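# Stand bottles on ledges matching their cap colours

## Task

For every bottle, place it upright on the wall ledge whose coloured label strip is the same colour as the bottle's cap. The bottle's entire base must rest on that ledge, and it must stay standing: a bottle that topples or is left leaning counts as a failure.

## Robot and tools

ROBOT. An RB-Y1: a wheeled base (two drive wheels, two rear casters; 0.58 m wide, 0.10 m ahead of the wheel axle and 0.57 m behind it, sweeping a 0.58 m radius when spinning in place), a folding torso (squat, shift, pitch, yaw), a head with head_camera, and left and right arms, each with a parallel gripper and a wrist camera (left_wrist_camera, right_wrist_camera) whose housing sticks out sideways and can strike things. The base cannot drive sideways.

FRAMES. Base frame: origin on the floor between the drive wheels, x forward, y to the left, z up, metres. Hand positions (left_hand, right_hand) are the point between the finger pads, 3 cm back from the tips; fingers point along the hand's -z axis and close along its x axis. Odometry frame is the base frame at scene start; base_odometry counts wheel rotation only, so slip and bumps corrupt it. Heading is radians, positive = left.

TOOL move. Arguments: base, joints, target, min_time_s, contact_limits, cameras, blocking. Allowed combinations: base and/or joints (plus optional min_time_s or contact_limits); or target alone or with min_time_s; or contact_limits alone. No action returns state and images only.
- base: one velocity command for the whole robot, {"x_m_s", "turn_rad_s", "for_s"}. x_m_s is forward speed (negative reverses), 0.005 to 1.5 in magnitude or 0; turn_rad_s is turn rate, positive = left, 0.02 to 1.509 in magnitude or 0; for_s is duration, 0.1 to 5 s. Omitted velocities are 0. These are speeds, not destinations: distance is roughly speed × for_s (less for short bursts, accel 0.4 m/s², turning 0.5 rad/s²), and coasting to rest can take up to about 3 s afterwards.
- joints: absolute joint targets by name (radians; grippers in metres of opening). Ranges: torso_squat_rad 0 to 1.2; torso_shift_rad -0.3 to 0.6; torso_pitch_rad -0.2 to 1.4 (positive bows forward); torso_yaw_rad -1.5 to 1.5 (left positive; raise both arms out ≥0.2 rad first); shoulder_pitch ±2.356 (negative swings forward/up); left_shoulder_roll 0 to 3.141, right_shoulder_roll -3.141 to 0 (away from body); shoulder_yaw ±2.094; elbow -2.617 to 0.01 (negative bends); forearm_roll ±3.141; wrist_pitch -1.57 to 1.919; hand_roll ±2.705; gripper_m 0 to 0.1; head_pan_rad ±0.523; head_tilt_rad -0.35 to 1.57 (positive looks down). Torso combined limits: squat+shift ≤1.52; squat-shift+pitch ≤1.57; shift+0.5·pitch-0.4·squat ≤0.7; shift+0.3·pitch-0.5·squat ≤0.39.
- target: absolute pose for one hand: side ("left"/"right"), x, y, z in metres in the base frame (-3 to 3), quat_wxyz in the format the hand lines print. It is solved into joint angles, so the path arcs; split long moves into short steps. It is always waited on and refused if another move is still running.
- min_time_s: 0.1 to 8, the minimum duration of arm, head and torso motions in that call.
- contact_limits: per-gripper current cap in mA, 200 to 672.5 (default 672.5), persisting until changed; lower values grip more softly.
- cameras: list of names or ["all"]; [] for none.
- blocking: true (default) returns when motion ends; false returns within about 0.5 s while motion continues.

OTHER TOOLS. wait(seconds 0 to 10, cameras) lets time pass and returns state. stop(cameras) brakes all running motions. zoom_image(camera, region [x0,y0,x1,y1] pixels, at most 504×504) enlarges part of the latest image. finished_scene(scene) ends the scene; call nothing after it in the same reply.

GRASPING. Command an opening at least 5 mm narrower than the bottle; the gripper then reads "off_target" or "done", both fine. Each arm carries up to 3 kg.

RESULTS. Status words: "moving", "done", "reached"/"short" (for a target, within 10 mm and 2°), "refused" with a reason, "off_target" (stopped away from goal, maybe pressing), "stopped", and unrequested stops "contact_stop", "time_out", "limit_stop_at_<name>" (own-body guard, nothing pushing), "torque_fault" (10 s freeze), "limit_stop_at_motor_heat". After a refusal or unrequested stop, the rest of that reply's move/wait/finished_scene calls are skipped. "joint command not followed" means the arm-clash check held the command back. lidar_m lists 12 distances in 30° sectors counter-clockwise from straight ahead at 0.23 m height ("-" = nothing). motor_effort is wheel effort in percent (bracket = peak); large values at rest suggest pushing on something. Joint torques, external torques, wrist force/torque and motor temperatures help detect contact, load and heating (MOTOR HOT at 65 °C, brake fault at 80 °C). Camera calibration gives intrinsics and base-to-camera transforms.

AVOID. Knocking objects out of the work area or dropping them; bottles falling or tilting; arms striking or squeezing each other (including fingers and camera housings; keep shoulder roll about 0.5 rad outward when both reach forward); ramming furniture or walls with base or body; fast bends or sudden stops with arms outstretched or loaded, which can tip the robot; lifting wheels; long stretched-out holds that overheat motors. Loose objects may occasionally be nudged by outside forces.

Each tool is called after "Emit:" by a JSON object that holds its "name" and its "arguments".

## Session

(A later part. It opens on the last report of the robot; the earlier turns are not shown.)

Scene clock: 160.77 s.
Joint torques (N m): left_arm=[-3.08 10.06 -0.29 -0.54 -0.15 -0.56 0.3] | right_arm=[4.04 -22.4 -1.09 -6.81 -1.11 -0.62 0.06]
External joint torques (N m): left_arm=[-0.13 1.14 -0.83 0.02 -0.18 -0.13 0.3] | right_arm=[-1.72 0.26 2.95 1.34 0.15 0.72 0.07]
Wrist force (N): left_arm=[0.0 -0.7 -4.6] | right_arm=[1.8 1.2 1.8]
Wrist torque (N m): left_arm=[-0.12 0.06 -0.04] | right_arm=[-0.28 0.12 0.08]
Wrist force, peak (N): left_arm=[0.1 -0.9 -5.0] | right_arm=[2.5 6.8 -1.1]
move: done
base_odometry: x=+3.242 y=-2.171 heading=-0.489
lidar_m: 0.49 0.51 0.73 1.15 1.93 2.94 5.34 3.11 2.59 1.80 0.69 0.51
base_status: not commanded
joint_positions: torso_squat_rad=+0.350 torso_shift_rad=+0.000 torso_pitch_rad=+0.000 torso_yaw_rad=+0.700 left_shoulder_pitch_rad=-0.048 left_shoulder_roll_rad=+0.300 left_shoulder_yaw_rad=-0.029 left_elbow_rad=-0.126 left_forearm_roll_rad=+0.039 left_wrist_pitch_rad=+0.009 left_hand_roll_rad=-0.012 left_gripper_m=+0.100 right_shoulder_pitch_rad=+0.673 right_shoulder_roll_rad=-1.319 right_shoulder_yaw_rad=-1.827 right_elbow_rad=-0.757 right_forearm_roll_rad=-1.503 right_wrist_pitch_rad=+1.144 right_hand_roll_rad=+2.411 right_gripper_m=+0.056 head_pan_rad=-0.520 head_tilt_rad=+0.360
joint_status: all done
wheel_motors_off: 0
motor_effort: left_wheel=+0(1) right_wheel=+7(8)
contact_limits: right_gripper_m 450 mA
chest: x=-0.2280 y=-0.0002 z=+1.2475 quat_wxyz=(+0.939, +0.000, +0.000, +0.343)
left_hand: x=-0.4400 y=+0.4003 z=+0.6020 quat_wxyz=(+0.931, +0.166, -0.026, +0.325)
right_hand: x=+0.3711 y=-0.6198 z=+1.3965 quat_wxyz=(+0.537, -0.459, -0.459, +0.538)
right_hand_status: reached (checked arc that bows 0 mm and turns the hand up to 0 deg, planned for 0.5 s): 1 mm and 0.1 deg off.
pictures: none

Emit:
{"name": "move", "arguments": {"joints": {"right_gripper_m": 0.1}}}

Emit:
{"name": "move", "arguments": {"target": {"side": "right", "x": 0.31, "y": -0.62, "z": 1.401, "quat_wxyz": [0.5377, -0.4592, -0.4592, 0.5377]}, "min_time_s": 0.8}}

Emit:
{"name": "move", "arguments": {"target": {"side": "right", "x": 0.24, "y": -0.58, "z": 1.41, "quat_wxyz": [0.5377, -0.4592, -0.4592, 0.5377]}, "min_time_s": 0.8, "cameras": ["right_wrist_camera"]}}

Emit:
{"name": "move", "arguments": {"joints": {"right_shoulder_pitch_rad": -0.439, "right_shoulder_roll_rad": -0.764, "right_shoulder_yaw_rad": -1.811, "right_elbow_rad": -2.322, "right_forearm_roll_rad": -0.781, "right_wrist_pitch_rad": 1.919, "right_hand_roll_rad": 2.046}, "min_time_s": 1.5, "cameras": ["right_wrist_camera"]}}

Scene clock: 163.03 s.
Joint torques (N m): left_arm=[-3.24 9.82 -0.17 -0.42 0.02 -0.54 0.28] | right_arm=[4.25 -22.96 -1.33 -6.89 -0.94 -0.85 -0.03]
External joint torques (N m): left_arm=[-0.3 0.9 -0.71 0.13 -0.01 -0.11 0.28] | right_arm=[-1.51 -0.3 2.72 1.26 0.31 0.49 -0.02]
Wrist force (N): left_arm=[0.1 -0.7 -4.3] | right_arm=[2.7 4.6 -0.8]
Wrist torque (N m): left_arm=[-0.13 0.09 -0.05] | right_arm=[-0.22 0.00 -0.01]
Wrist force, peak (N): left_arm=[0.3 -0.7 -4.9] | right_arm=[2.7 5.3 -1.0]
move: done
base_odometry: x=+3.242 y=-2.171 heading=-0.489
lidar_m: 0.50 0.52 0.72 1.15 1.94 2.93 5.35 3.10 2.59 1.80 0.70 0.51
base_status: not commanded
joint_positions: torso_squat_rad=+0.350 torso_shift_rad=+0.000 torso_pitch_rad=+0.000 torso_yaw_rad=+0.700 left_shoulder_pitch_rad=-0.048 left_shoulder_roll_rad=+0.300 left_shoulder_yaw_rad=-0.029 left_elbow_rad=-0.126 left_forearm_roll_rad=+0.039 left_wrist_pitch_rad=+0.009 left_hand_roll_rad=-0.012 left_gripper_m=+0.100 right_shoulder_pitch_rad=+0.673 right_shoulder_roll_rad=-1.318 right_shoulder_yaw_rad=-1.827 right_elbow_rad=-0.757 right_forearm_roll_rad=-1.503 right_wrist_pitch_rad=+1.144 right_hand_roll_rad=+2.411 right_gripper_m=+0.100 head_pan_rad=-0.520 head_tilt_rad=+0.360
joint_status: all done
wheel_motors_off: 0
motor_effort: left_wheel=-1(1) right_wheel=+7(7)
contact_limits: right_gripper_m 450 mA
chest: x=-0.2280 y=-0.0002 z=+1.2475 quat_wxyz=(+0.939, +0.000, +0.000, +0.343)
left_hand: x=-0.4400 y=+0.4003 z=+0.6020 quat_wxyz=(+0.931, +0.166, -0.026, +0.325)
right_hand: x=+0.3710 y=-0.6199 z=+1.3964 quat_wxyz=(+0.537, -0.459, -0.459, +0.538)
pictures: none

Scene clock: 164.17 s.
Joint torques (N m): left_arm=[-3.27 9.69 0.04 -0.45 -0.1 -0.38 0.17] | right_arm=[9.3 -21.82 -4.43 -6.65 -1.18 -1.45 -0.03]
External joint torques (N m): left_arm=[-0.32 0.77 -0.5 0.11 -0.13 0.05 0.18] | right_arm=[0.82 -1.27 0.14 0.72 -0.01 0.05 -0.03]
Wrist force (N): left_arm=[0.1 -0.5 -4.6] | right_arm=[2.6 4.9 -0.1]
Wrist torque (N m): left_arm=[-0.14 0.08 -0.04] | right_arm=[-0.26 0.05 0.00]
Wrist force, peak (N): left_arm=[0.5 -0.7 -4.9] | right_arm=[3.7 5.1 -1.1]
move: done
base_odometry: x=+3.242 y=-2.171 heading=-0.489
lidar_m: 0.49 0.52 0.73 1.15 1.94 2.93 5.34 3.10 2.60 1.81 0.69 0.52
base_status: not commanded
joint_positions: torso_squat_rad=+0.350 torso_shift_rad=+0.000 torso_pitch_rad=+0.000 torso_yaw_rad=+0.700 left_shoulder_pitch_rad=-0.048 left_shoulder_roll_rad=+0.300 left_shoulder_yaw_rad=-0.029 left_elbow_rad=-0.126 left_forearm_roll_rad=+0.039 left_wrist_pitch_rad=+0.009 left_hand_roll_rad=-0.012 left_gripper_m=+0.100 right_shoulder_pitch_rad=+0.754 right_shoulder_roll_rad=-1.145 right_shoulder_yaw_rad=-1.932 right_elbow_rad=-1.023 right_forearm_roll_rad=-1.511 right_wrist_pitch_rad=+1.249 right_hand_roll_rad=+2.293 right_gripper_m=+0.100 head_pan_rad=-0.520 head_tilt_rad=+0.360
joint_status: all done
wheel_motors_off: 0
motor_effort: left_wheel=+0(1) right_wheel=+7(8)
contact_limits: right_gripper_m 450 mA
chest: x=-0.2280 y=-0.0002 z=+1.2475 quat_wxyz=(+0.939, +0.000, +0.000, +0.343)
left_hand: x=-0.4400 y=+0.4003 z=+0.6020 quat_wxyz=(+0.931, +0.166, -0.026, +0.325)
right_hand: x=+0.3101 y=-0.6199 z=+1.4010 quat_wxyz=(+0.538, -0.459, -0.459, +0.538)
right_hand_status: reached (checked arc that bows 7 mm and turns the hand up to 1 deg, planned for 0.8 s): 0 mm and 0.0 deg off.
pictures: none

Scene clock: 165.37 s.
Joint torques (N m): left_arm=[-3.13 9.85 -0.05 -0.56 -0.1 -0.47 0.23] | right_arm=[11.15 -19.65 -5.37 -5.13 -0.91 -1.71 0.05]
External joint torques (N m): left_arm=[-0.18 0.93 -0.59 -0.01 -0.13 -0.04 0.23] | right_arm=[0.66 -1.62 -0.57 0.56 -0.06 0.06 0.06]
Wrist force (N): left_arm=[0.1 -0.7 -4.7] | right_arm=[2.6 4.1 -0.3]
Wrist torque (N m): left_arm=[-0.15 0.08 -0.05] | right_arm=[-0.19 0.00 -0.04]
Wrist force, peak (N): left_arm=[0.1 -0.4 -4.9] | right_arm=[2.8 5.6 0.2]
move: done
base_odometry: x=+3.242 y=-2.171 heading=-0.489
lidar_m: 0.49 0.52 0.74 1.15 1.93 2.93 5.34 3.10 2.60 1.80 0.70 0.50
base_status: not commanded
joint_positions: torso_squat_rad=+0.350 torso_shift_rad=+0.000 torso_pitch_rad=+0.000 torso_yaw_rad=+0.700 left_shoulder_pitch_rad=-0.048 left_shoulder_roll_rad=+0.300 left_shoulder_yaw_rad=-0.029 left_elbow_rad=-0.126 left_forearm_roll_rad=+0.039 left_wrist_pitch_rad=+0.009 left_hand_roll_rad=-0.012 left_gripper_m=+0.100 right_shoulder_pitch_rad=+0.778 right_shoulder_roll_rad=-0.924 right_shoulder_yaw_rad=-2.022 right_elbow_rad=-1.450 right_forearm_roll_rad=-1.526 right_wrist_pitch_rad=+1.366 right_hand_roll_rad=+2.061 right_gripper_m=+0.100 head_pan_rad=-0.520 head_tilt_rad=+0.360
joint_status: all done
wheel_motors_off: 0
motor_effort: left_wheel=+0(1) right_wheel=+6(8)
contact_limits: right_gripper_m 450 mA
chest: x=-0.2280 y=-0.0002 z=+1.2475 quat_wxyz=(+0.939, +0.000, +0.000, +0.343)
left_hand: x=-0.4400 y=+0.4003 z=+0.6020 quat_wxyz=(+0.931, +0.166, -0.026, +0.325)
right_hand: x=+0.2401 y=-0.5799 z=+1.4100 quat_wxyz=(+0.537, -0.459, -0.459, +0.538)
right_hand_status: reached (checked arc that bows 11 mm and turns the hand up to 2 deg, planned for 0.8 s): 0 mm and 0.1 deg off.
right_wrist_camera: T_world_to_cam=[[-0.00739, -0.99855, 0.05337, -0.65728], [-0.62596, -0.037, -0.77898, 1.25417], [0.77982, -0.03917, -0.62478, 0.74309]] pos_world=[0.20073, -0.58081, 1.47631]

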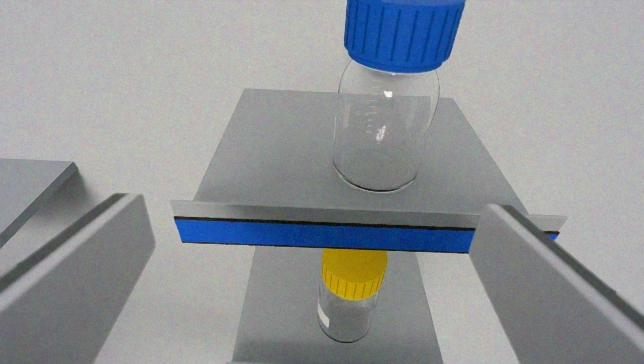

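Scene clock: 167.17 s.
Joint torques (N m): left_arm=[-2.88 9.5 -0.13 -0.61 -0.05 -0.41 0.2] | right_arm=[-3.18 -17.18 5.6 -2.47 -0.96 -1.83 -0.17]
External joint torques (N m): left_arm=[0.06 0.59 -0.67 -0.06 -0.08 0.02 0.2] | right_arm=[-0.17 -0.84 0.99 0.68 -0.03 -0.04 -0.17]
Wrist force (N): left_arm=[0.0 -0.7 -4.7] | right_arm=[2.5 4.9 0.7]
Wrist torque (N m): left_arm=[-0.13 0.07 -0.03] | right_arm=[-0.27 -0.03 0.00]
Wrist force, peak (N): left_arm=[1.2 -1.0 -5.0] | right_arm=[2.3 8.3 43.7]
move: done
base_odometry: x=+3.242 y=-2.171 heading=-0.489
lidar_m: 0.49 0.52 0.73 1.14 1.94 2.93 5.34 3.10 2.60 1.80 0.70 0.52
base_status: not commanded
joint_positions: torso_squat_rad=+0.350 torso_shift_rad=+0.000 torso_pitch_rad=+0.000 torso_yaw_rad=+0.700 left_shoulder_pitch_rad=-0.048 left_shoulder_roll_rad=+0.300 left_shoulder_yaw_rad=-0.029 left_elbow_rad=-0.126 left_forearm_roll_rad=+0.039 left_wrist_pitch_rad=+0.009 left_hand_roll_rad=-0.012 left_gripper_m=+0.100 right_shoulder_pitch_rad=-0.439 right_shoulder_roll_rad=-0.764 right_shoulder_yaw_rad=-1.811 right_elbow_rad=-2.322 right_forearm_roll_rad=-0.781 right_wrist_pitch_rad=+1.919 right_hand_roll_rad=+2.046 right_gripper_m=+0.100 head_pan_rad=-0.520 head_tilt_rad=+0.360
joint_status: all done
wheel_motors_off: 0
motor_effort: left_wheel=+0(14) right_wheel=+5(28)
contact_limits: right_gripper_m 450 mA
chest: x=-0.2280 y=-0.0001 z=+1.2475 quat_wxyz=(+0.939, +0.000, +0.000, +0.343)
left_hand: x=-0.4400 y=+0.4004 z=+0.6020 quat_wxyz=(+0.931, +0.166, -0.026, +0.325)
right_hand: x=+0.2795 y=-0.3991 z=+1.3800 quat_wxyz=(+0.500, -0.506, -0.499, +0.495)
right_wrist_camera: T_world_to_cam=[[-0.03059, -0.99813, 0.05296, -0.46769], [-0.48802, -0.03133, -0.87227, 1.35464], [0.8723, -0.05253, -0.48614, 0.47826]] pos_world=[0.22959, -0.39925, 1.43888]

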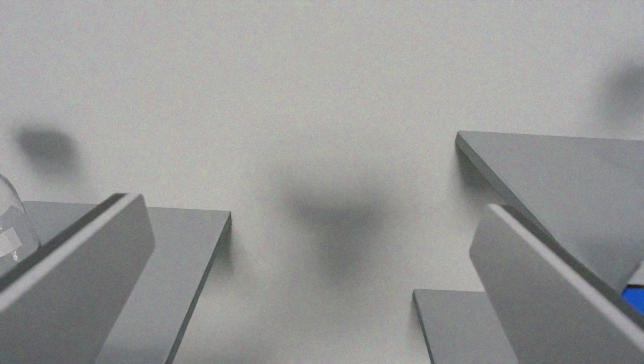

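Emit:
{"name": "move", "arguments": {"target": {"side": "right", "x": 0.24, "y": -0.52, "z": 1.42, "quat_wxyz": [0.5377, -0.4592, -0.4592, 0.5377]}, "min_time_s": 1.2, "cameras": ["right_wrist_camera"]}}

Scene clock: 169.47 s.
Joint torques (N m): left_arm=[-2.99 9.53 -0.2 -0.46 -0.03 -0.42 0.23] | right_arm=[6.33 -21.56 -0.47 -4.04 -0.48 -1.72 -0.08]
External joint torques (N m): left_arm=[-0.04 0.61 -0.74 0.1 -0.06 0.01 0.24] | right_arm=[0.1 -0.67 -0.74 0.56 0.17 0.17 -0.07]
Wrist force (N): left_arm=[0.1 -0.7 -4.7] | right_arm=[2.7 4.7 -0.2]
Wrist torque (N m): left_arm=[-0.11 0.07 -0.05] | right_arm=[-0.29 0.02 -0.09]
Wrist force, peak (N): left_arm=[0.2 -0.6 -5.0] | right_arm=[4.0 5.4 0.3]
move: done
base_odometry: x=+3.242 y=-2.171 heading=-0.489
lidar_m: 0.49 0.52 0.72 1.15 1.93 2.93 5.35 3.10 2.59 1.80 0.69 0.52
base_status: not commanded
joint_positions: torso_squat_rad=+0.350 torso_shift_rad=+0.000 torso_pitch_rad=+0.000 torso_yaw_rad=+0.700 left_shoulder_pitch_rad=-0.048 left_shoulder_roll_rad=+0.300 left_shoulder_yaw_rad=-0.029 left_elbow_rad=-0.126 left_forearm_roll_rad=+0.039 left_wrist_pitch_rad=+0.009 left_hand_roll_rad=-0.012 left_gripper_m=+0.100 right_shoulder_pitch_rad=+0.323 right_shoulder_roll_rad=-1.032 right_shoulder_yaw_rad=-2.094 right_elbow_rad=-1.779 right_forearm_roll_rad=-1.141 right_wrist_pitch_rad=+1.760 right_hand_roll_rad=+1.906 right_gripper_m=+0.100 head_pan_rad=-0.520 head_tilt_rad=+0.360
joint_status: all done
wheel_motors_off: 0
motor_effort: left_wheel=+0(1) right_wheel=+6(7)
contact_limits: right_gripper_m 450 mA
chest: x=-0.2280 y=-0.0002 z=+1.2475 quat_wxyz=(+0.939, +0.000, +0.000, +0.343)
left_hand: x=-0.4400 y=+0.4004 z=+0.6020 quat_wxyz=(+0.931, +0.166, -0.026, +0.325)
right_hand: x=+0.2398 y=-0.5199 z=+1.4201 quat_wxyz=(+0.542, -0.463, -0.456, +0.533)
right_hand_status: reached (checked arc that bows 27 mm and turns the hand up to 12 deg, planned for 1.2 s): 0 mm and 0.9 deg off.
right_wrist_camera: T_world_to_cam=[[-0.02515, -0.99827, 0.05318, -0.59326], [-0.62632, -0.02572, -0.77914, 1.27033], [0.77916, -0.05291, -0.62459, 0.74481]] pos_world=[0.20038, -0.52015, 1.48651]

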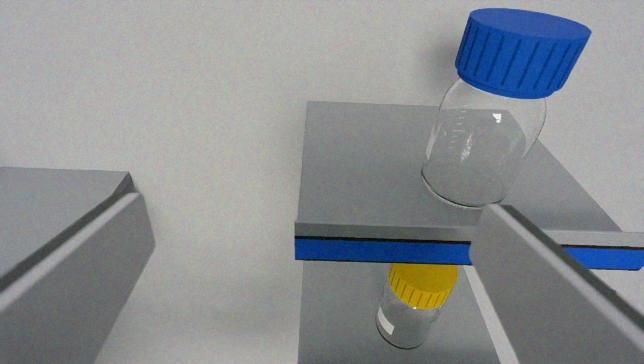

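Emit:
{"name": "move", "arguments": {"target": {"side": "right", "x": 0.22, "y": -0.42, "z": 1.42, "quat_wxyz": [0.5377, -0.4592, -0.4592, 0.5377]}, "min_time_s": 1.0}}

Emit:
{"name": "move", "arguments": {"target": {"side": "right", "x": 0.24, "y": -0.1, "z": 1.44, "quat_wxyz": [0.5377, -0.4592, -0.4592, 0.5377]}, "min_time_s": 1.5}}

Emit:
{"name": "move", "arguments": {"target": {"side": "right", "x": 0.245, "y": 0.12, "z": 1.3, "quat_wxyz": [0.5377, -0.4592, -0.4592, 0.5377]}, "min_time_s": 1.5, "cameras": ["head_camera"]}}

Scene clock: 172.17 s.
Joint torques (N m): left_arm=[-3.05 9.58 0.3 -0.48 -0.13 -0.51 0.28] | right_arm=[3.03 -18.11 1.72 -1.62 -0.23 -1.62 -0.09]
External joint torques (N m): left_arm=[-0.1 0.66 -0.24 0.08 -0.16 -0.08 0.29] | right_arm=[-1.15 -0.12 1.58 0.1 -0.2 0.38 -0.09]
Wrist force (N): left_arm=[0.1 -0.8 -4.5] | right_arm=[3.2 3.7 -0.1]
Wrist torque (N m): left_arm=[-0.11 0.09 -0.04] | right_arm=[-0.17 0.10 -0.07]
Wrist force, peak (N): left_arm=[-0.1 -0.8 -5.0] | right_arm=[2.8 6.2 -0.5]
move: done
base_odometry: x=+3.242 y=-2.171 heading=-0.489
lidar_m: 0.49 0.52 0.73 1.15 1.94 2.93 5.34 3.10 2.60 1.80 0.69 0.51
base_status: not commanded
joint_positions: torso_squat_rad=+0.350 torso_shift_rad=+0.000 torso_pitch_rad=+0.000 torso_yaw_rad=+0.700 left_shoulder_pitch_rad=-0.048 left_shoulder_roll_rad=+0.300 left_shoulder_yaw_rad=-0.029 left_elbow_rad=-0.126 left_forearm_roll_rad=+0.039 left_wrist_pitch_rad=+0.009 left_hand_roll_rad=-0.012 left_gripper_m=+0.100 right_shoulder_pitch_rad=+0.231 right_shoulder_roll_rad=-0.966 right_shoulder_yaw_rad=-2.010 right_elbow_rad=-2.217 right_forearm_roll_rad=-1.200 right_wrist_pitch_rad=+1.888 right_hand_roll_rad=+1.572 right_gripper_m=+0.100 head_pan_rad=-0.520 head_tilt_rad=+0.360
joint_status: all done
wheel_motors_off: 0
motor_effort: left_wheel=+0(1) right_wheel=+6(7)
contact_limits: right_gripper_m 450 mA
chest: x=-0.2280 y=-0.0002 z=+1.2475 quat_wxyz=(+0.939, +0.000, +0.000, +0.343)
left_hand: x=-0.4400 y=+0.4004 z=+0.6020 quat_wxyz=(+0.931, +0.166, -0.026, +0.325)
right_hand: x=+0.2200 y=-0.4201 z=+1.4201 quat_wxyz=(+0.537, -0.459, -0.459, +0.538)
right_hand_status: reached (checked arc that bows 9 mm and turns the hand up to 3 deg, planned for 1.0 s): 0 mm and 0.1 deg off.
pictures: none

Scene clock: 174.00 s.
Joint torques (N m): left_arm=[-3.24 9.78 0.26 -0.5 -0.16 -0.38 0.19] | right_arm=[-4.52 -4.84 -3.13 5.73 1.8 0.11 0.26]
External joint torques (N m): left_arm=[-0.3 0.87 -0.28 0.06 -0.19 0.05 0.2] | right_arm=[1 -0.32 2.51 -0.53 -0.11 0.14 0.27]
Wrist force (N): left_arm=[0.1 -0.5 -4.4] | right_arm=[3.1 4.5 -0.9]
Wrist torque (N m): left_arm=[-0.14 0.08 -0.04] | right_arm=[-0.25 0.06 -0.02]
Wrist force, peak (N): left_arm=[0.1 -0.8 -4.9] | right_arm=[3.4 5.4 -1.1]
move: short
base_odometry: x=+3.242 y=-2.171 heading=-0.489
lidar_m: 0.50 0.52 0.72 1.15 1.93 2.93 5.34 3.11 2.60 1.80 0.69 0.52
base_status: not commanded
joint_positions: torso_squat_rad=+0.350 torso_shift_rad=+0.000 torso_pitch_rad=+0.000 torso_yaw_rad=+0.700 left_shoulder_pitch_rad=-0.048 left_shoulder_roll_rad=+0.300 left_shoulder_yaw_rad=-0.029 left_elbow_rad=-0.126 left_forearm_roll_rad=+0.039 left_wrist_pitch_rad=+0.009 left_hand_roll_rad=-0.012 left_gripper_m=+0.100 right_shoulder_pitch_rad=+0.964 right_shoulder_roll_rad=-1.912 right_shoulder_yaw_rad=-1.851 right_elbow_rad=-2.617 right_forearm_roll_rad=-1.124 right_wrist_pitch_rad=+1.919 right_hand_roll_rad=+0.000 right_gripper_m=+0.100 head_pan_rad=-0.520 head_tilt_rad=+0.360
joint_status: all done
wheel_motors_off: 0
motor_effort: left_wheel=+0(1) right_wheel=+5(7)
contact_limits: right_gripper_m 450 mA
chest: x=-0.2280 y=-0.0002 z=+1.2475 quat_wxyz=(+0.939, +0.000, +0.000, +0.343)
left_hand: x=-0.4400 y=+0.4004 z=+0.6020 quat_wxyz=(+0.931, +0.166, -0.026, +0.325)
right_hand: x=+0.2405 y=-0.0999 z=+1.4405 quat_wxyz=(+0.541, -0.438, -0.455, +0.555)
right_hand_status: short (checked arc that bows 83 mm and turns the hand up to 6 deg, as near as the solve gets, planned for 1.5 s): 1 mm and 3.2 deg off. The place is met; only the turn is off.
pictures: none

Scene clock: 175.83 s.
Joint torques (N m): left_arm=[-2.71 9.86 -0.16 -0.36 -0.05 -0.41 0.24] | right_arm=[-15.81 6.64 -3.98 4.08 1.07 1.54 0.24]
External joint torques (N m): left_arm=[0.23 0.95 -0.7 0.2 -0.08 0.02 0.25] | right_arm=[1.39 0.23 2.41 -0.17 -0.27 0.07 0.24]
Wrist force (N): left_arm=[0.0 -0.6 -4.9] | right_arm=[2.9 5.3 -0.3]
Wrist torque (N m): left_arm=[-0.13 0.07 -0.06] | right_arm=[-0.34 0.03 -0.03]
Wrist force, peak (N): left_arm=[0.0 -0.7 -5.1] | right_arm=[4.0 5.4 -0.7]
move: done
base_odometry: x=+3.242 y=-2.171 heading=-0.489
lidar_m: 0.49 0.52 0.73 1.14 1.93 2.93 5.34 3.10 2.60 1.80 0.69 0.52
base_status: not commanded
joint_positions: torso_squat_rad=+0.350 torso_shift_rad=+0.000 torso_pitch_rad=+0.000 torso_yaw_rad=+0.700 left_shoulder_pitch_rad=-0.048 left_shoulder_roll_rad=+0.300 left_shoulder_yaw_rad=-0.029 left_elbow_rad=-0.126 left_forearm_roll_rad=+0.039 left_wrist_pitch_rad=+0.009 left_hand_roll_rad=-0.012 left_gripper_m=+0.100 right_shoulder_pitch_rad=+0.974 right_shoulder_roll_rad=-3.014 right_shoulder_yaw_rad=-1.184 right_elbow_rad=-2.157 right_forearm_roll_rad=-0.983 right_wrist_pitch_rad=+1.919 right_hand_roll_rad=-0.840 right_gripper_m=+0.100 head_pan_rad=-0.520 head_tilt_rad=+0.360
joint_status: all done
wheel_motors_off: 0
motor_effort: left_wheel=+0(1) right_wheel=+7(7)
contact_limits: right_gripper_m 450 mA
chest: x=-0.2280 y=-0.0002 z=+1.2475 quat_wxyz=(+0.939, +0.000, +0.000, +0.343)
left_hand: x=-0.4400 y=+0.4004 z=+0.6020 quat_wxyz=(+0.931, +0.166, -0.026, +0.325)
right_hand: x=+0.2449 y=+0.1201 z=+1.3002 quat_wxyz=(+0.538, -0.459, -0.459, +0.538)
right_hand_status: reached (checked arc that bows 24 mm and turns the hand up to 8 deg, planned for 1.5 s): 0 mm and 0.0 deg off.
head_camera: T_world_to_cam=[[0.15159, -0.98815, 0.02412, 0.01557], [-0.31018, -0.07072, -0.94804, 1.3663], [0.93851, 0.13624, -0.31723, 0.59854]] pos_world=[-0.1403, 0.03048, 1.48481]

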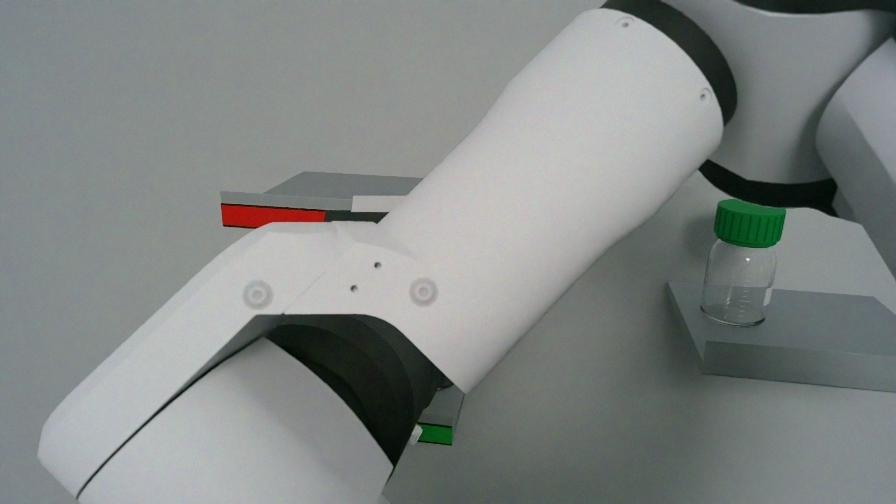

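Emit:
{"name": "move", "arguments": {"target": {"side": "right", "x": 0.25, "y": 0.13, "z": 1.22, "quat_wxyz": [0.5377, -0.4592, -0.4592, 0.5377]}, "min_time_s": 1.0, "cameras": ["right_wrist_camera"]}}

Scene clock: 177.47 s.
Joint torques (N m): left_arm=[-2.87 9.74 -0.13 -0.52 -0.07 -0.44 0.24] | right_arm=[-17.37 6.8 -3.12 2.99 1.1 1.67 -0.04]
External joint torques (N m): left_arm=[0.07 0.83 -0.67 0.04 -0.1 -0.01 0.25] | right_arm=[1.3 -0.56 3.27 0.04 -0.05 0.03 -0.03]
Wrist force (N): left_arm=[0.1 -0.6 -4.5] | right_arm=[3.9 4.3 -0.3]
Wrist torque (N m): left_arm=[-0.12 0.08 -0.04] | right_arm=[-0.20 0.14 0.01]
Wrist force, peak (N): left_arm=[0.2 -0.7 -4.8] | right_arm=[2.8 5.8 -0.2]
move: done
base_odometry: x=+3.242 y=-2.171 heading=-0.489
lidar_m: 0.50 0.52 0.73 1.14 1.93 2.93 5.35 3.10 2.60 1.80 0.69 0.51
base_status: not commanded
joint_positions: torso_squat_rad=+0.350 torso_shift_rad=+0.000 torso_pitch_rad=+0.000 torso_yaw_rad=+0.700 left_shoulder_pitch_rad=-0.048 left_shoulder_roll_rad=+0.300 left_shoulder_yaw_rad=-0.029 left_elbow_rad=-0.126 left_forearm_roll_rad=+0.039 left_wrist_pitch_rad=+0.009 left_hand_roll_rad=-0.012 left_gripper_m=+0.100 right_shoulder_pitch_rad=+1.169 right_shoulder_roll_rad=-3.141 right_shoulder_yaw_rad=-1.128 right_elbow_rad=-2.090 right_forearm_roll_rad=-0.864 right_wrist_pitch_rad=+1.919 right_hand_roll_rad=-0.979 right_gripper_m=+0.100 head_pan_rad=-0.520 head_tilt_rad=+0.360
joint_status: all done
wheel_motors_off: 0
motor_effort: left_wheel=+0(1) right_wheel=+6(7)
contact_limits: right_gripper_m 450 mA
chest: x=-0.2280 y=-0.0002 z=+1.2475 quat_wxyz=(+0.939, +0.000, +0.000, +0.343)
left_hand: x=-0.4400 y=+0.4004 z=+0.6020 quat_wxyz=(+0.931, +0.166, -0.026, +0.325)
right_hand: x=+0.2503 y=+0.1299 z=+1.2204 quat_wxyz=(+0.539, -0.448, -0.458, +0.547)
right_hand_status: reached (checked arc that bows 4 mm and turns the hand up to 2 deg, as near as the solve gets, planned for 1.0 s): 0 mm and 1.7 deg off.
right_wrist_camera: T_world_to_cam=[[0.00947, -0.99869, 0.05027, 0.06121], [-0.64336, -0.04457, -0.76426, 1.12654], [0.7655, -0.02511, -0.64294, 0.66843]] pos_world=[0.21252, 0.12812, 1.28766]

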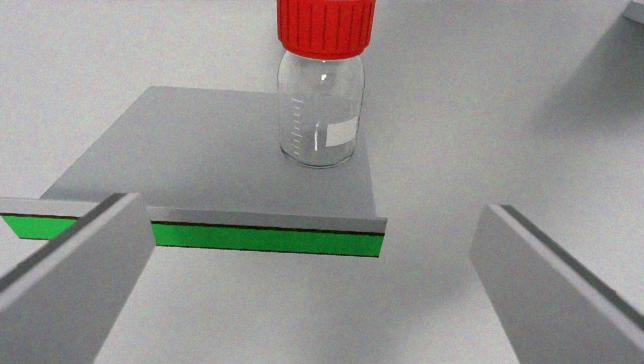

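Emit:
{"name": "move", "arguments": {"target": {"side": "right", "x": 0.33, "y": 0.1234, "z": 1.2, "quat_wxyz": [0.5377, -0.4592, -0.4592, 0.5377]}, "min_time_s": 1.0, "cameras": ["right_wrist_camera"]}}

Scene clock: 181.47 s.
Joint torques (N m): left_arm=[-2.95 9.52 -0.08 -0.24 -0.11 -0.51 0.22] | right_arm=[-19 8.15 -3.98 3.69 1.1 1.37 0.11]
External joint torques (N m): left_arm=[-0.01 0.61 -0.62 0.31 -0.14 -0.09 0.23] | right_arm=[1.59 1.04 2.33 0 -0.18 -0.19 0.12]
Wrist force (N): left_arm=[0.2 -0.8 -4.4] | right_arm=[3.2 4.6 0.0]
Wrist torque (N m): left_arm=[-0.11 0.10 -0.03] | right_arm=[-0.29 0.11 -0.22]
Wrist force, peak (N): left_arm=[0.2 -0.9 -4.9] | right_arm=[3.8 5.6 -0.6]
move: done
base_odometry: x=+3.242 y=-2.171 heading=-0.489
lidar_m: 0.49 0.52 0.72 1.15 1.93 2.93 5.35 3.10 2.60 1.80 0.70 0.52
base_status: not commanded
joint_positions: torso_squat_rad=+0.350 torso_shift_rad=+0.000 torso_pitch_rad=+0.000 torso_yaw_rad=+0.700 left_shoulder_pitch_rad=-0.048 left_shoulder_roll_rad=+0.300 left_shoulder_yaw_rad=-0.029 left_elbow_rad=-0.126 left_forearm_roll_rad=+0.039 left_wrist_pitch_rad=+0.009 left_hand_roll_rad=-0.012 left_gripper_m=+0.100 right_shoulder_pitch_rad=+1.251 right_shoulder_roll_rad=-3.070 right_shoulder_yaw_rad=-1.001 right_elbow_rad=-1.906 right_forearm_roll_rad=-0.686 right_wrist_pitch_rad=+1.727 right_hand_roll_rad=-0.902 right_gripper_m=+0.100 head_pan_rad=-0.520 head_tilt_rad=+0.360
joint_status: all done
wheel_motors_off: 0
motor_effort: left_wheel=+0(1) right_wheel=+6(7)
contact_limits: right_gripper_m 450 mA
chest: x=-0.2280 y=-0.0002 z=+1.2475 quat_wxyz=(+0.939, +0.000, +0.000, +0.343)
left_hand: x=-0.4400 y=+0.4004 z=+0.6020 quat_wxyz=(+0.931, +0.166, -0.026, +0.325)
right_hand: x=+0.3298 y=+0.1235 z=+1.2002 quat_wxyz=(+0.538, -0.459, -0.459, +0.538)
right_hand_status: reached (checked arc that bows 4 mm and turns the hand up to 2 deg, planned for 1.0 s): 0 mm and 0.0 deg off.
right_wrist_camera: T_world_to_cam=[[-0.00813, -0.99857, 0.05293, 0.05773], [-0.62586, -0.0362, -0.77909, 1.17301], [0.77989, -0.03946, -0.62467, 0.56955]] pos_world=[0.29042, 0.12258, 1.26661]

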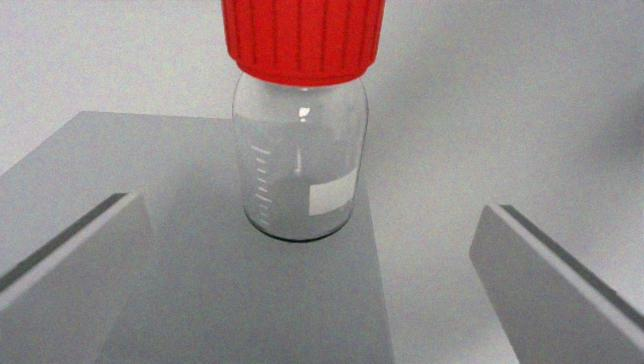

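Emit:
{"name": "move", "arguments": {"target": {"side": "right", "x": 0.37, "y": 0.1255, "z": 1.195, "quat_wxyz": [0.5377, -0.4592, -0.4592, 0.5377]}, "min_time_s": 0.6}}

Emit:
{"name": "move", "arguments": {"target": {"side": "right", "x": 0.409, "y": 0.1255, "z": 1.194, "quat_wxyz": [0.5377, -0.4592, -0.4592, 0.5377]}, "min_time_s": 0.6, "cameras": ["right_wrist_camera"]}}

Emit:
{"name": "move", "arguments": {"joints": {"right_gripper_m": 0.045}}}

Emit:
{"name": "move", "arguments": {"target": {"side": "right", "x": 0.406, "y": 0.1255, "z": 1.219, "quat_wxyz": [0.5377, -0.4592, -0.4592, 0.5377]}, "min_time_s": 0.7, "cameras": ["right_wrist_camera", "head_camera"]}}

Scene clock: 183.30 s.
Joint torques (N m): left_arm=[-3.05 9.56 0.03 -0.41 -0.15 -0.47 0.21] | right_arm=[-19.16 6.63 -4.17 3.77 1.2 1.36 0.15]
External joint torques (N m): left_arm=[-0.11 0.65 -0.51 0.15 -0.18 -0.04 0.22] | right_arm=[2.47 -0.59 2.13 -0.54 -0.15 -0.13 0.16]
Wrist force (N): left_arm=[0.3 -0.9 -4.6] | right_arm=[2.9 4.3 0.1]
Wrist torque (N m): left_arm=[-0.09 0.12 -0.05] | right_arm=[-0.21 0.06 -0.23]
Wrist force, peak (N): left_arm=[0.1 -0.7 -4.9] | right_arm=[3.9 5.2 -0.5]
move: done
base_odometry: x=+3.242 y=-2.171 heading=-0.489
lidar_m: 0.49 0.52 0.73 1.15 1.93 2.93 5.34 3.10 2.60 1.81 0.70 0.52
base_status: not commanded
joint_positions: torso_squat_rad=+0.350 torso_shift_rad=+0.000 torso_pitch_rad=+0.000 torso_yaw_rad=+0.700 left_shoulder_pitch_rad=-0.048 left_shoulder_roll_rad=+0.300 left_shoulder_yaw_rad=-0.029 left_elbow_rad=-0.126 left_forearm_roll_rad=+0.039 left_wrist_pitch_rad=+0.009 left_hand_roll_rad=-0.012 left_gripper_m=+0.100 right_shoulder_pitch_rad=+1.288 right_shoulder_roll_rad=-3.048 right_shoulder_yaw_rad=-0.970 right_elbow_rad=-1.776 right_forearm_roll_rad=-0.631 right_wrist_pitch_rad=+1.604 right_hand_roll_rad=-0.850 right_gripper_m=+0.100 head_pan_rad=-0.520 head_tilt_rad=+0.360
joint_status: all done
wheel_motors_off: 0
motor_effort: left_wheel=+0(1) right_wheel=+7(7)
contact_limits: right_gripper_m 450 mA
chest: x=-0.2280 y=-0.0002 z=+1.2475 quat_wxyz=(+0.939, +0.000, +0.000, +0.343)
left_hand: x=-0.4400 y=+0.4004 z=+0.6020 quat_wxyz=(+0.931, +0.166, -0.026, +0.325)
right_hand: x=+0.3696 y=+0.1255 z=+1.1954 quat_wxyz=(+0.538, -0.459, -0.460, +0.538)
right_hand_status: reached (checked arc that bows 3 mm and turns the hand up to 1 deg, planned for 0.6 s): 1 mm and 0.1 deg off.
pictures: none

Scene clock: 184.57 s.
Joint torques (N m): left_arm=[-2.89 9.85 -0.1 -0.46 -0.03 -0.46 0.16] | right_arm=[-20.78 7.91 -4.12 4.48 1.32 1.62 0.04]
External joint torques (N m): left_arm=[0.04 0.94 -0.64 0.09 -0.07 -0.03 0.16] | right_arm=[1.8 0.52 2.1 -0.48 -0.09 0.2 0.05]
Wrist force (N): left_arm=[-0.1 -0.8 -4.7] | right_arm=[3.5 4.7 0.1]
Wrist torque (N m): left_arm=[-0.12 0.06 -0.05] | right_arm=[-0.30 0.10 -0.23]
Wrist force, peak (N): left_arm=[0.3 -0.8 -4.9] | right_arm=[3.5 5.6 -0.2]
move: done
base_odometry: x=+3.242 y=-2.171 heading=-0.489
lidar_m: 0.49 0.52 0.72 1.15 1.94 2.93 5.35 3.10 2.59 1.79 0.69 0.52
base_status: not commanded
joint_positions: torso_squat_rad=+0.350 torso_shift_rad=+0.000 torso_pitch_rad=+0.000 torso_yaw_rad=+0.700 left_shoulder_pitch_rad=-0.048 left_shoulder_roll_rad=+0.300 left_shoulder_yaw_rad=-0.029 left_elbow_rad=-0.126 left_forearm_roll_rad=+0.039 left_wrist_pitch_rad=+0.009 left_hand_roll_rad=-0.012 left_gripper_m=+0.100 right_shoulder_pitch_rad=+1.324 right_shoulder_roll_rad=-3.032 right_shoulder_yaw_rad=-0.952 right_elbow_rad=-1.639 right_forearm_roll_rad=-0.592 right_wrist_pitch_rad=+1.480 right_hand_roll_rad=-0.798 right_gripper_m=+0.100 head_pan_rad=-0.520 head_tilt_rad=+0.360
joint_status: all done
wheel_motors_off: 0
motor_effort: left_wheel=+0(1) right_wheel=+5(7)
contact_limits: right_gripper_m 450 mA
chest: x=-0.2280 y=-0.0002 z=+1.2475 quat_wxyz=(+0.939, +0.000, +0.000, +0.343)
left_hand: x=-0.4400 y=+0.4004 z=+0.6020 quat_wxyz=(+0.931, +0.166, -0.026, +0.325)
right_hand: x=+0.4086 y=+0.1254 z=+1.1944 quat_wxyz=(+0.538, -0.459, -0.460, +0.538)
right_hand_status: reached (checked arc that bows 3 mm and turns the hand up to 1 deg, planned for 0.6 s): 1 mm and 0.1 deg off.
right_wrist_camera: T_world_to_cam=[[-0.00783, -0.99858, 0.05268, 0.06079], [-0.62574, -0.0362, -0.77919, 1.21788], [0.77999, -0.03906, -0.62457, 0.50427]] pos_world=[0.36923, 0.12449, 1.26071]

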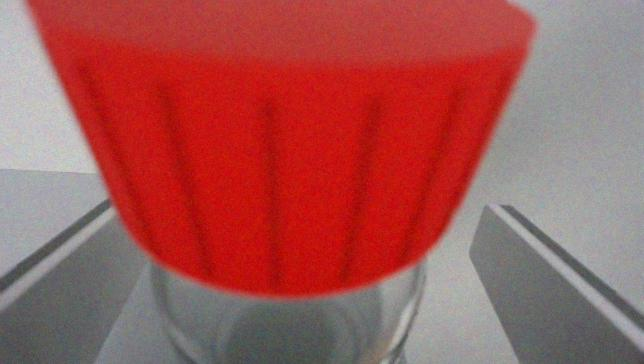

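Scene clock: 185.70 s.
Joint torques (N m): left_arm=[-2.86 9.83 0.06 -0.36 -0.11 -0.43 0.28] | right_arm=[-20.21 7.65 -4 4.37 1.26 1.35 -0.08]
External joint torques (N m): left_arm=[0.08 0.92 -0.48 0.19 -0.14 -0.01 0.29] | right_arm=[2.38 0.26 2.22 -0.6 -0.14 -0.07 -0.08]
Wrist force (N): left_arm=[0.1 -0.6 -4.9] | right_arm=[3.5 5.9 0.2]
Wrist torque (N m): left_arm=[-0.13 0.09 -0.04] | right_arm=[-0.39 0.13 -0.23]
Wrist force, peak (N): left_arm=[0.1 -0.6 -4.9] | right_arm=[3.9 5.9 -0.6]
move: off_target
base_odometry: x=+3.242 y=-2.171 heading=-0.489
lidar_m: 0.49 0.52 0.73 1.15 1.93 2.93 5.35 3.10 2.60 1.80 0.70 0.51
base_status: not commanded
joint_positions: torso_squat_rad=+0.350 torso_shift_rad=+0.000 torso_pitch_rad=+0.000 torso_yaw_rad=+0.700 left_shoulder_pitch_rad=-0.048 left_shoulder_roll_rad=+0.300 left_shoulder_yaw_rad=-0.029 left_elbow_rad=-0.126 left_forearm_roll_rad=+0.039 left_wrist_pitch_rad=+0.009 left_hand_roll_rad=-0.012 left_gripper_m=+0.100 right_shoulder_pitch_rad=+1.324 right_shoulder_roll_rad=-3.032 right_shoulder_yaw_rad=-0.952 right_elbow_rad=-1.639 right_forearm_roll_rad=-0.592 right_wrist_pitch_rad=+1.480 right_hand_roll_rad=-0.798 right_gripper_m=+0.056 head_pan_rad=-0.520 head_tilt_rad=+0.360
joint_status: right_gripper_m off_target (ended at +0.056, target +0.045)
wheel_motors_off: 0
motor_effort: left_wheel=+0(0) right_wheel=+5(7)
contact_limits: right_gripper_m 450 mA
chest: x=-0.2280 y=-0.0002 z=+1.2475 quat_wxyz=(+0.939, +0.000, +0.000, +0.343)
left_hand: x=-0.4400 y=+0.4004 z=+0.6020 quat_wxyz=(+0.931, +0.166, -0.026, +0.325)
right_hand: x=+0.4086 y=+0.1254 z=+1.1944 quat_wxyz=(+0.538, -0.459, -0.460, +0.538)
pictures: none

Scene clock: 186.73 s.
Joint torques (N m): left_arm=[-2.51 9.64 -0.12 -0.58 0.04 -0.61 0.19] | right_arm=[-23.09 8.39 -7.1 4.66 1.35 1.84 0.22]
External joint torques (N m): left_arm=[0.44 0.73 -0.66 -0.03 0.01 -0.19 0.19] | right_arm=[-0.83 1.38 -0.63 -0.46 -0.12 0.49 0.23]
Wrist force (N): left_arm=[-0.1 -0.8 -4.6] | right_arm=[3.0 6.7 -0.4]
Wrist torque (N m): left_arm=[-0.11 0.06 -0.04] | right_arm=[-0.28 0.07 -0.19]
Wrist force, peak (N): left_arm=[-0.3 -0.7 -5.0] | right_arm=[3.1 6.6 -0.7]
move: done
base_odometry: x=+3.242 y=-2.171 heading=-0.489
lidar_m: 0.50 0.51 0.73 1.15 1.93 2.93 5.35 3.11 2.60 1.80 0.69 0.52
base_status: not commanded
joint_positions: torso_squat_rad=+0.350 torso_shift_rad=+0.000 torso_pitch_rad=+0.000 torso_yaw_rad=+0.700 left_shoulder_pitch_rad=-0.048 left_shoulder_roll_rad=+0.300 left_shoulder_yaw_rad=-0.029 left_elbow_rad=-0.126 left_forearm_roll_rad=+0.039 left_wrist_pitch_rad=+0.009 left_hand_roll_rad=-0.012 left_gripper_m=+0.100 right_shoulder_pitch_rad=+1.267 right_shoulder_roll_rad=-2.996 right_shoulder_yaw_rad=-0.965 right_elbow_rad=-1.677 right_forearm_roll_rad=-0.620 right_wrist_pitch_rad=+1.484 right_hand_roll_rad=-0.754 right_gripper_m=+0.056 head_pan_rad=-0.520 head_tilt_rad=+0.360
joint_status: all done
wheel_motors_off: 0
motor_effort: left_wheel=+0(1) right_wheel=+6(6)
contact_limits: right_gripper_m 450 mA
chest: x=-0.2280 y=-0.0002 z=+1.2475 quat_wxyz=(+0.939, +0.000, +0.000, +0.343)
left_hand: x=-0.4400 y=+0.4004 z=+0.6020 quat_wxyz=(+0.931, +0.166, -0.026, +0.325)
right_hand: x=+0.4060 y=+0.1254 z=+1.2187 quat_wxyz=(+0.538, -0.459, -0.459, +0.538)
right_hand_status: reached (checked arc that bows 1 mm and turns the hand up to 0 deg, planned for 0.7 s): 0 mm and 0.0 deg off.
pictures: head_camera, right_wrist_camera
head_camera: T_world_to_cam=[[0.15159, -0.98815, 0.02412, 0.01557], [-0.31018, -0.07072, -0.94804, 1.3663], [0.93851, 0.13624, -0.31723, 0.59854]] pos_world=[-0.1403, 0.03048, 1.48481]
right_wrist_camera: T_world_to_cam=[[-0.0086, -0.9985, 0.05408, 0.05805], [-0.62611, -0.03679, -0.77887, 1.23506], [0.77969, -0.04056, -0.62486, 0.52221]] pos_world=[0.36662, 0.12458, 1.28512]

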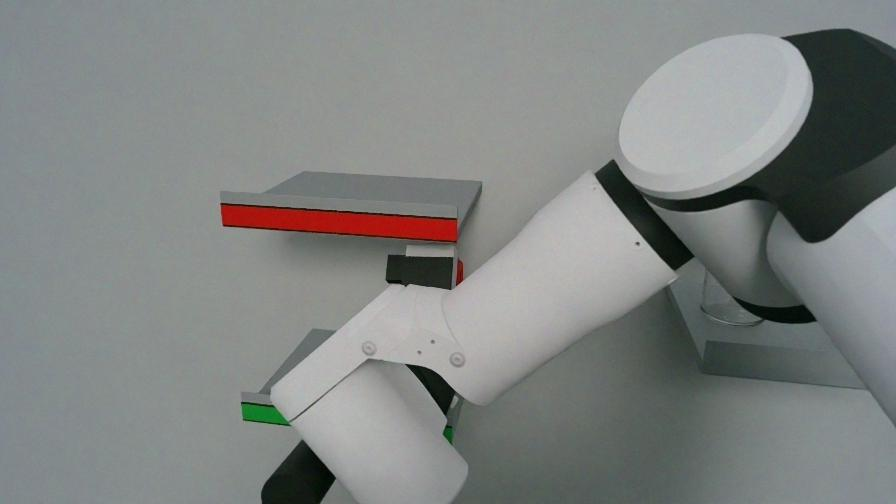

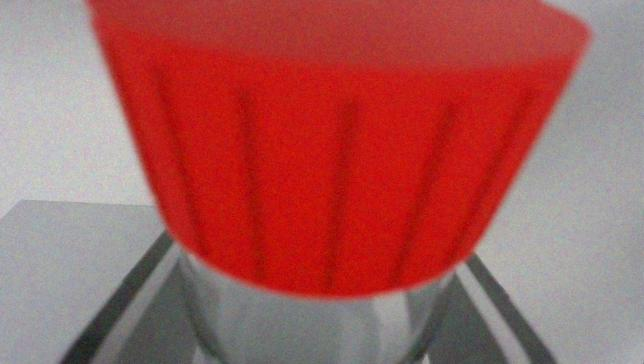

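Emit:
{"name": "move", "arguments": {"target": {"side": "right", "x": 0.366, "y": 0.1255, "z": 1.2215, "quat_wxyz": [0.5377, -0.4592, -0.4592, 0.5377]}, "min_time_s": 0.6}}

Emit:
{"name": "move", "arguments": {"target": {"side": "right", "x": 0.32, "y": 0.1255, "z": 1.23, "quat_wxyz": [0.5377, -0.4592, -0.4592, 0.5377]}, "min_time_s": 0.6}}

Emit:
{"name": "move", "arguments": {"target": {"side": "right", "x": 0.25, "y": 0.13, "z": 1.245, "quat_wxyz": [0.5377, -0.4592, -0.4592, 0.5377]}, "min_time_s": 0.8}}

Emit:
{"name": "move", "arguments": {"target": {"side": "right", "x": 0.25, "y": 0.18, "z": 1.425, "quat_wxyz": [0.5377, -0.4592, -0.4592, 0.5377]}, "min_time_s": 1.3, "cameras": ["right_wrist_camera", "head_camera"]}}

Scene clock: 188.27 s.
Joint torques (N m): left_arm=[-3.08 9.62 -0.1 -0.4 -0.19 -0.44 0.2] | right_arm=[-22 6.42 -6.64 4.47 1.42 1.62 0.02]
External joint torques (N m): left_arm=[-0.14 0.71 -0.64 0.15 -0.22 -0.01 0.2] | right_arm=[-0.75 -0.44 -0.12 -0.05 0 0.2 0.02]
Wrist force (N): left_arm=[-0.1 -0.7 -4.7] | right_arm=[3.0 6.7 -0.2]
Wrist torque (N m): left_arm=[-0.12 0.07 -0.04] | right_arm=[-0.29 0.03 0.01]
Wrist force, peak (N): left_arm=[0.4 -0.7 -4.9] | right_arm=[2.5 7.8 -0.9]
move: done
base_odometry: x=+3.242 y=-2.171 heading=-0.489
lidar_m: 0.50 0.52 0.73 1.15 1.93 2.93 5.34 3.10 2.61 1.80 0.70 0.51
base_status: not commanded
joint_positions: torso_squat_rad=+0.350 torso_shift_rad=+0.000 torso_pitch_rad=+0.000 torso_yaw_rad=+0.700 left_shoulder_pitch_rad=-0.048 left_shoulder_roll_rad=+0.300 left_shoulder_yaw_rad=-0.029 left_elbow_rad=-0.126 left_forearm_roll_rad=+0.039 left_wrist_pitch_rad=+0.009 left_hand_roll_rad=-0.012 left_gripper_m=+0.100 right_shoulder_pitch_rad=+1.227 right_shoulder_roll_rad=-3.010 right_shoulder_yaw_rad=-0.987 right_elbow_rad=-1.815 right_forearm_roll_rad=-0.663 right_wrist_pitch_rad=+1.609 right_hand_roll_rad=-0.805 right_gripper_m=+0.056 head_pan_rad=-0.520 head_tilt_rad=+0.360
joint_status: all done
wheel_motors_off: 0
motor_effort: left_wheel=+0(1) right_wheel=+6(7)
contact_limits: right_gripper_m 450 mA
chest: x=-0.2280 y=-0.0002 z=+1.2475 quat_wxyz=(+0.939, +0.000, +0.000, +0.343)
left_hand: x=-0.4400 y=+0.4004 z=+0.6020 quat_wxyz=(+0.931, +0.166, -0.026, +0.325)
right_hand: x=+0.3663 y=+0.1254 z=+1.2213 quat_wxyz=(+0.538, -0.459, -0.459, +0.538)
right_hand_status: reached (checked arc that bows 3 mm and turns the hand up to 1 deg, planned for 0.6 s): 0 mm and 0.0 deg off.
pictures: none

Scene clock: 189.77 s.
Joint torques (N m): left_arm=[-3.28 9.7 -0.06 -0.46 -0.03 -0.54 0.22] | right_arm=[-20.79 6.19 -6.55 4.12 1.3 1.66 -0.02]
External joint torques (N m): left_arm=[-0.33 0.79 -0.6 0.09 -0.07 -0.11 0.22] | right_arm=[-0.7 -0.63 -0.05 0.16 -0.05 0.17 -0.01]
Wrist force (N): left_arm=[0.2 -0.9 -4.7] | right_arm=[2.6 6.2 -0.4]
Wrist torque (N m): left_arm=[-0.10 0.08 -0.04] | right_arm=[-0.28 -0.02 0.00]
Wrist force, peak (N): left_arm=[-0.2 -0.6 -4.9] | right_arm=[3.4 7.4 0.0]
move: done
base_odometry: x=+3.242 y=-2.171 heading=-0.489
lidar_m: 0.50 0.52 0.73 1.15 1.93 2.94 5.35 3.11 2.60 1.80 0.69 0.51
base_status: not commanded
joint_positions: torso_squat_rad=+0.350 torso_shift_rad=+0.000 torso_pitch_rad=+0.000 torso_yaw_rad=+0.700 left_shoulder_pitch_rad=-0.048 left_shoulder_roll_rad=+0.300 left_shoulder_yaw_rad=-0.029 left_elbow_rad=-0.126 left_forearm_roll_rad=+0.039 left_wrist_pitch_rad=+0.009 left_hand_roll_rad=-0.012 left_gripper_m=+0.100 right_shoulder_pitch_rad=+1.178 right_shoulder_roll_rad=-3.037 right_shoulder_yaw_rad=-1.031 right_elbow_rad=-1.953 right_forearm_roll_rad=-0.738 right_wrist_pitch_rad=+1.744 right_hand_roll_rad=-0.857 right_gripper_m=+0.056 head_pan_rad=-0.520 head_tilt_rad=+0.360
joint_status: all done
wheel_motors_off: 0
motor_effort: left_wheel=-1(1) right_wheel=+6(7)
contact_limits: right_gripper_m 450 mA
chest: x=-0.2280 y=-0.0002 z=+1.2475 quat_wxyz=(+0.939, +0.000, +0.000, +0.343)
left_hand: x=-0.4400 y=+0.4004 z=+0.6020 quat_wxyz=(+0.931, +0.166, -0.026, +0.325)
right_hand: x=+0.3204 y=+0.1254 z=+1.2298 quat_wxyz=(+0.538, -0.459, -0.459, +0.538)
right_hand_status: reached (checked arc that bows 3 mm and turns the hand up to 1 deg, planned for 0.6 s): 0 mm and 0.0 deg off.
pictures: none

Scene clock: 190.90 s.
Joint torques (N m): left_arm=[-3.06 9.77 -0.39 -0.65 0.02 -0.62 0.31] | right_arm=[-19 7.08 -6.43 3.59 1.3 1.92 -0.11]
External joint torques (N m): left_arm=[-0.12 0.86 -0.93 -0.09 -0.01 -0.19 0.31] | right_arm=[-0.58 -0.27 -0.2 0.16 0.11 0.31 -0.1]
Wrist force (N): left_arm=[0.0 -0.7 -4.4] | right_arm=[3.5 5.6 -0.6]
Wrist torque (N m): left_arm=[-0.12 0.06 -0.03] | right_arm=[-0.17 0.15 0.03]
Wrist force, peak (N): left_arm=[0.0 -0.6 -5.0] | right_arm=[3.8 7.4 -0.5]
move: done
base_odometry: x=+3.242 y=-2.171 heading=-0.489
lidar_m: 0.49 0.52 0.72 1.15 1.94 2.94 5.35 3.10 2.61 1.80 0.69 0.51
base_status: not commanded
joint_positions: torso_squat_rad=+0.350 torso_shift_rad=+0.000 torso_pitch_rad=+0.000 torso_yaw_rad=+0.700 left_shoulder_pitch_rad=-0.048 left_shoulder_roll_rad=+0.300 left_shoulder_yaw_rad=-0.029 left_elbow_rad=-0.126 left_forearm_roll_rad=+0.039 left_wrist_pitch_rad=+0.009 left_hand_roll_rad=-0.012 left_gripper_m=+0.100 right_shoulder_pitch_rad=+1.101 right_shoulder_roll_rad=-3.129 right_shoulder_yaw_rad=-1.126 right_elbow_rad=-2.091 right_forearm_roll_rad=-0.914 right_wrist_pitch_rad=+1.919 right_hand_roll_rad=-0.952 right_gripper_m=+0.056 head_pan_rad=-0.520 head_tilt_rad=+0.360
joint_status: all done
wheel_motors_off: 0
motor_effort: left_wheel=+0(1) right_wheel=+6(7)
contact_limits: right_gripper_m 450 mA
chest: x=-0.2280 y=-0.0002 z=+1.2475 quat_wxyz=(+0.939, +0.000, +0.000, +0.343)
left_hand: x=-0.4400 y=+0.4004 z=+0.6020 quat_wxyz=(+0.931, +0.166, -0.026, +0.325)
right_hand: x=+0.2501 y=+0.1299 z=+1.2449 quat_wxyz=(+0.538, -0.459, -0.459, +0.538)
right_hand_status: reached (checked arc that bows 3 mm and turns the hand up to 1 deg, planned for 0.8 s): 0 mm and 0.0 deg off.
pictures: none

Scene clock: 192.53 s.
Joint torques (N m): left_arm=[-3.21 9.38 0.16 -0.38 -0.18 -0.24 0.2] | right_arm=[-18.12 8.73 -6.79 6.07 1.8 0.97 0.01]
External joint torques (N m): left_arm=[-0.27 0.47 -0.38 0.17 -0.21 0.18 0.21] | right_arm=[-0.62 1.19 -0.57 -0.49 -0.05 0.2 0.02]
Wrist force (N): left_arm=[0.1 -0.8 -4.7] | right_arm=[3.1 6.7 -1.0]
Wrist torque (N m): left_arm=[-0.12 0.07 -0.04] | right_arm=[-0.32 0.10 -0.20]
Wrist force, peak (N): left_arm=[0.0 -0.5 -4.9] | right_arm=[3.7 7.1 -0.9]
move: done
base_odometry: x=+3.242 y=-2.171 heading=-0.489
lidar_m: 0.49 0.52 0.74 1.15 1.93 2.93 5.34 3.10 2.60 1.80 0.69 0.51
base_status: not commanded
joint_positions: torso_squat_rad=+0.350 torso_shift_rad=+0.000 torso_pitch_rad=+0.000 torso_yaw_rad=+0.700 left_shoulder_pitch_rad=-0.048 left_shoulder_roll_rad=+0.300 left_shoulder_yaw_rad=-0.029 left_elbow_rad=-0.126 left_forearm_roll_rad=+0.039 left_wrist_pitch_rad=+0.009 left_hand_roll_rad=-0.012 left_gripper_m=+0.100 right_shoulder_pitch_rad=+0.789 right_shoulder_roll_rad=-3.048 right_shoulder_yaw_rad=-1.291 right_elbow_rad=-1.755 right_forearm_roll_rad=-1.087 right_wrist_pitch_rad=+1.797 right_hand_roll_rad=-0.402 right_gripper_m=+0.056 head_pan_rad=-0.520 head_tilt_rad=+0.360
joint_status: all done
wheel_motors_off: 0
motor_effort: left_wheel=+0(1) right_wheel=+6(7)
contact_limits: right_gripper_m 450 mA
chest: x=-0.2280 y=-0.0002 z=+1.2475 quat_wxyz=(+0.939, +0.000, +0.000, +0.343)
left_hand: x=-0.4400 y=+0.4004 z=+0.6020 quat_wxyz=(+0.931, +0.166, -0.026, +0.325)
right_hand: x=+0.2499 y=+0.1798 z=+1.4248 quat_wxyz=(+0.537, -0.459, -0.460, +0.538)
right_hand_status: reached (checked arc that bows 11 mm and turns the hand up to 2 deg, planned for 1.3 s): 0 mm and 0.1 deg off.
pictures: head_camera, right_wrist_camera
head_camera: T_world_to_cam=[[0.15169, -0.98813, 0.02409, 0.01563], [-0.31018, -0.07072, -0.94804, 1.3663], [0.9385, 0.13633, -0.31723, 0.59853]] pos_world=[-0.1403, 0.03048, 1.48481]
right_wrist_camera: T_world_to_cam=[[-0.0071, -0.99857, 0.05298, 0.10103], [-0.62545, -0.0369, -0.77939, 1.30037], [0.78023, -0.03867, -0.62429, 0.77362]] pos_world=[0.21043, 0.17879, 1.49111]

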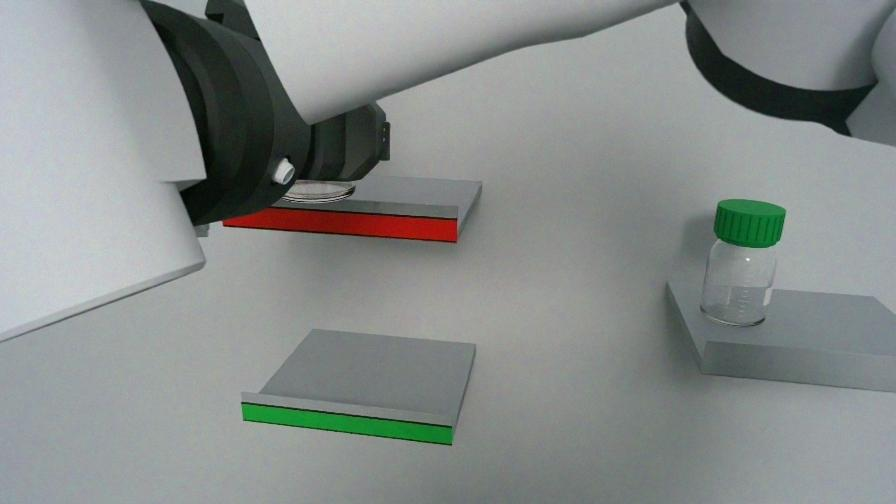

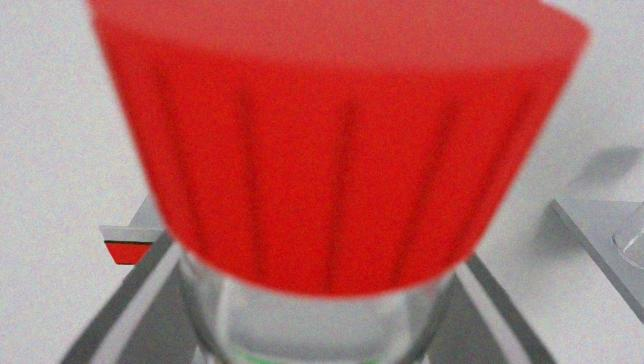

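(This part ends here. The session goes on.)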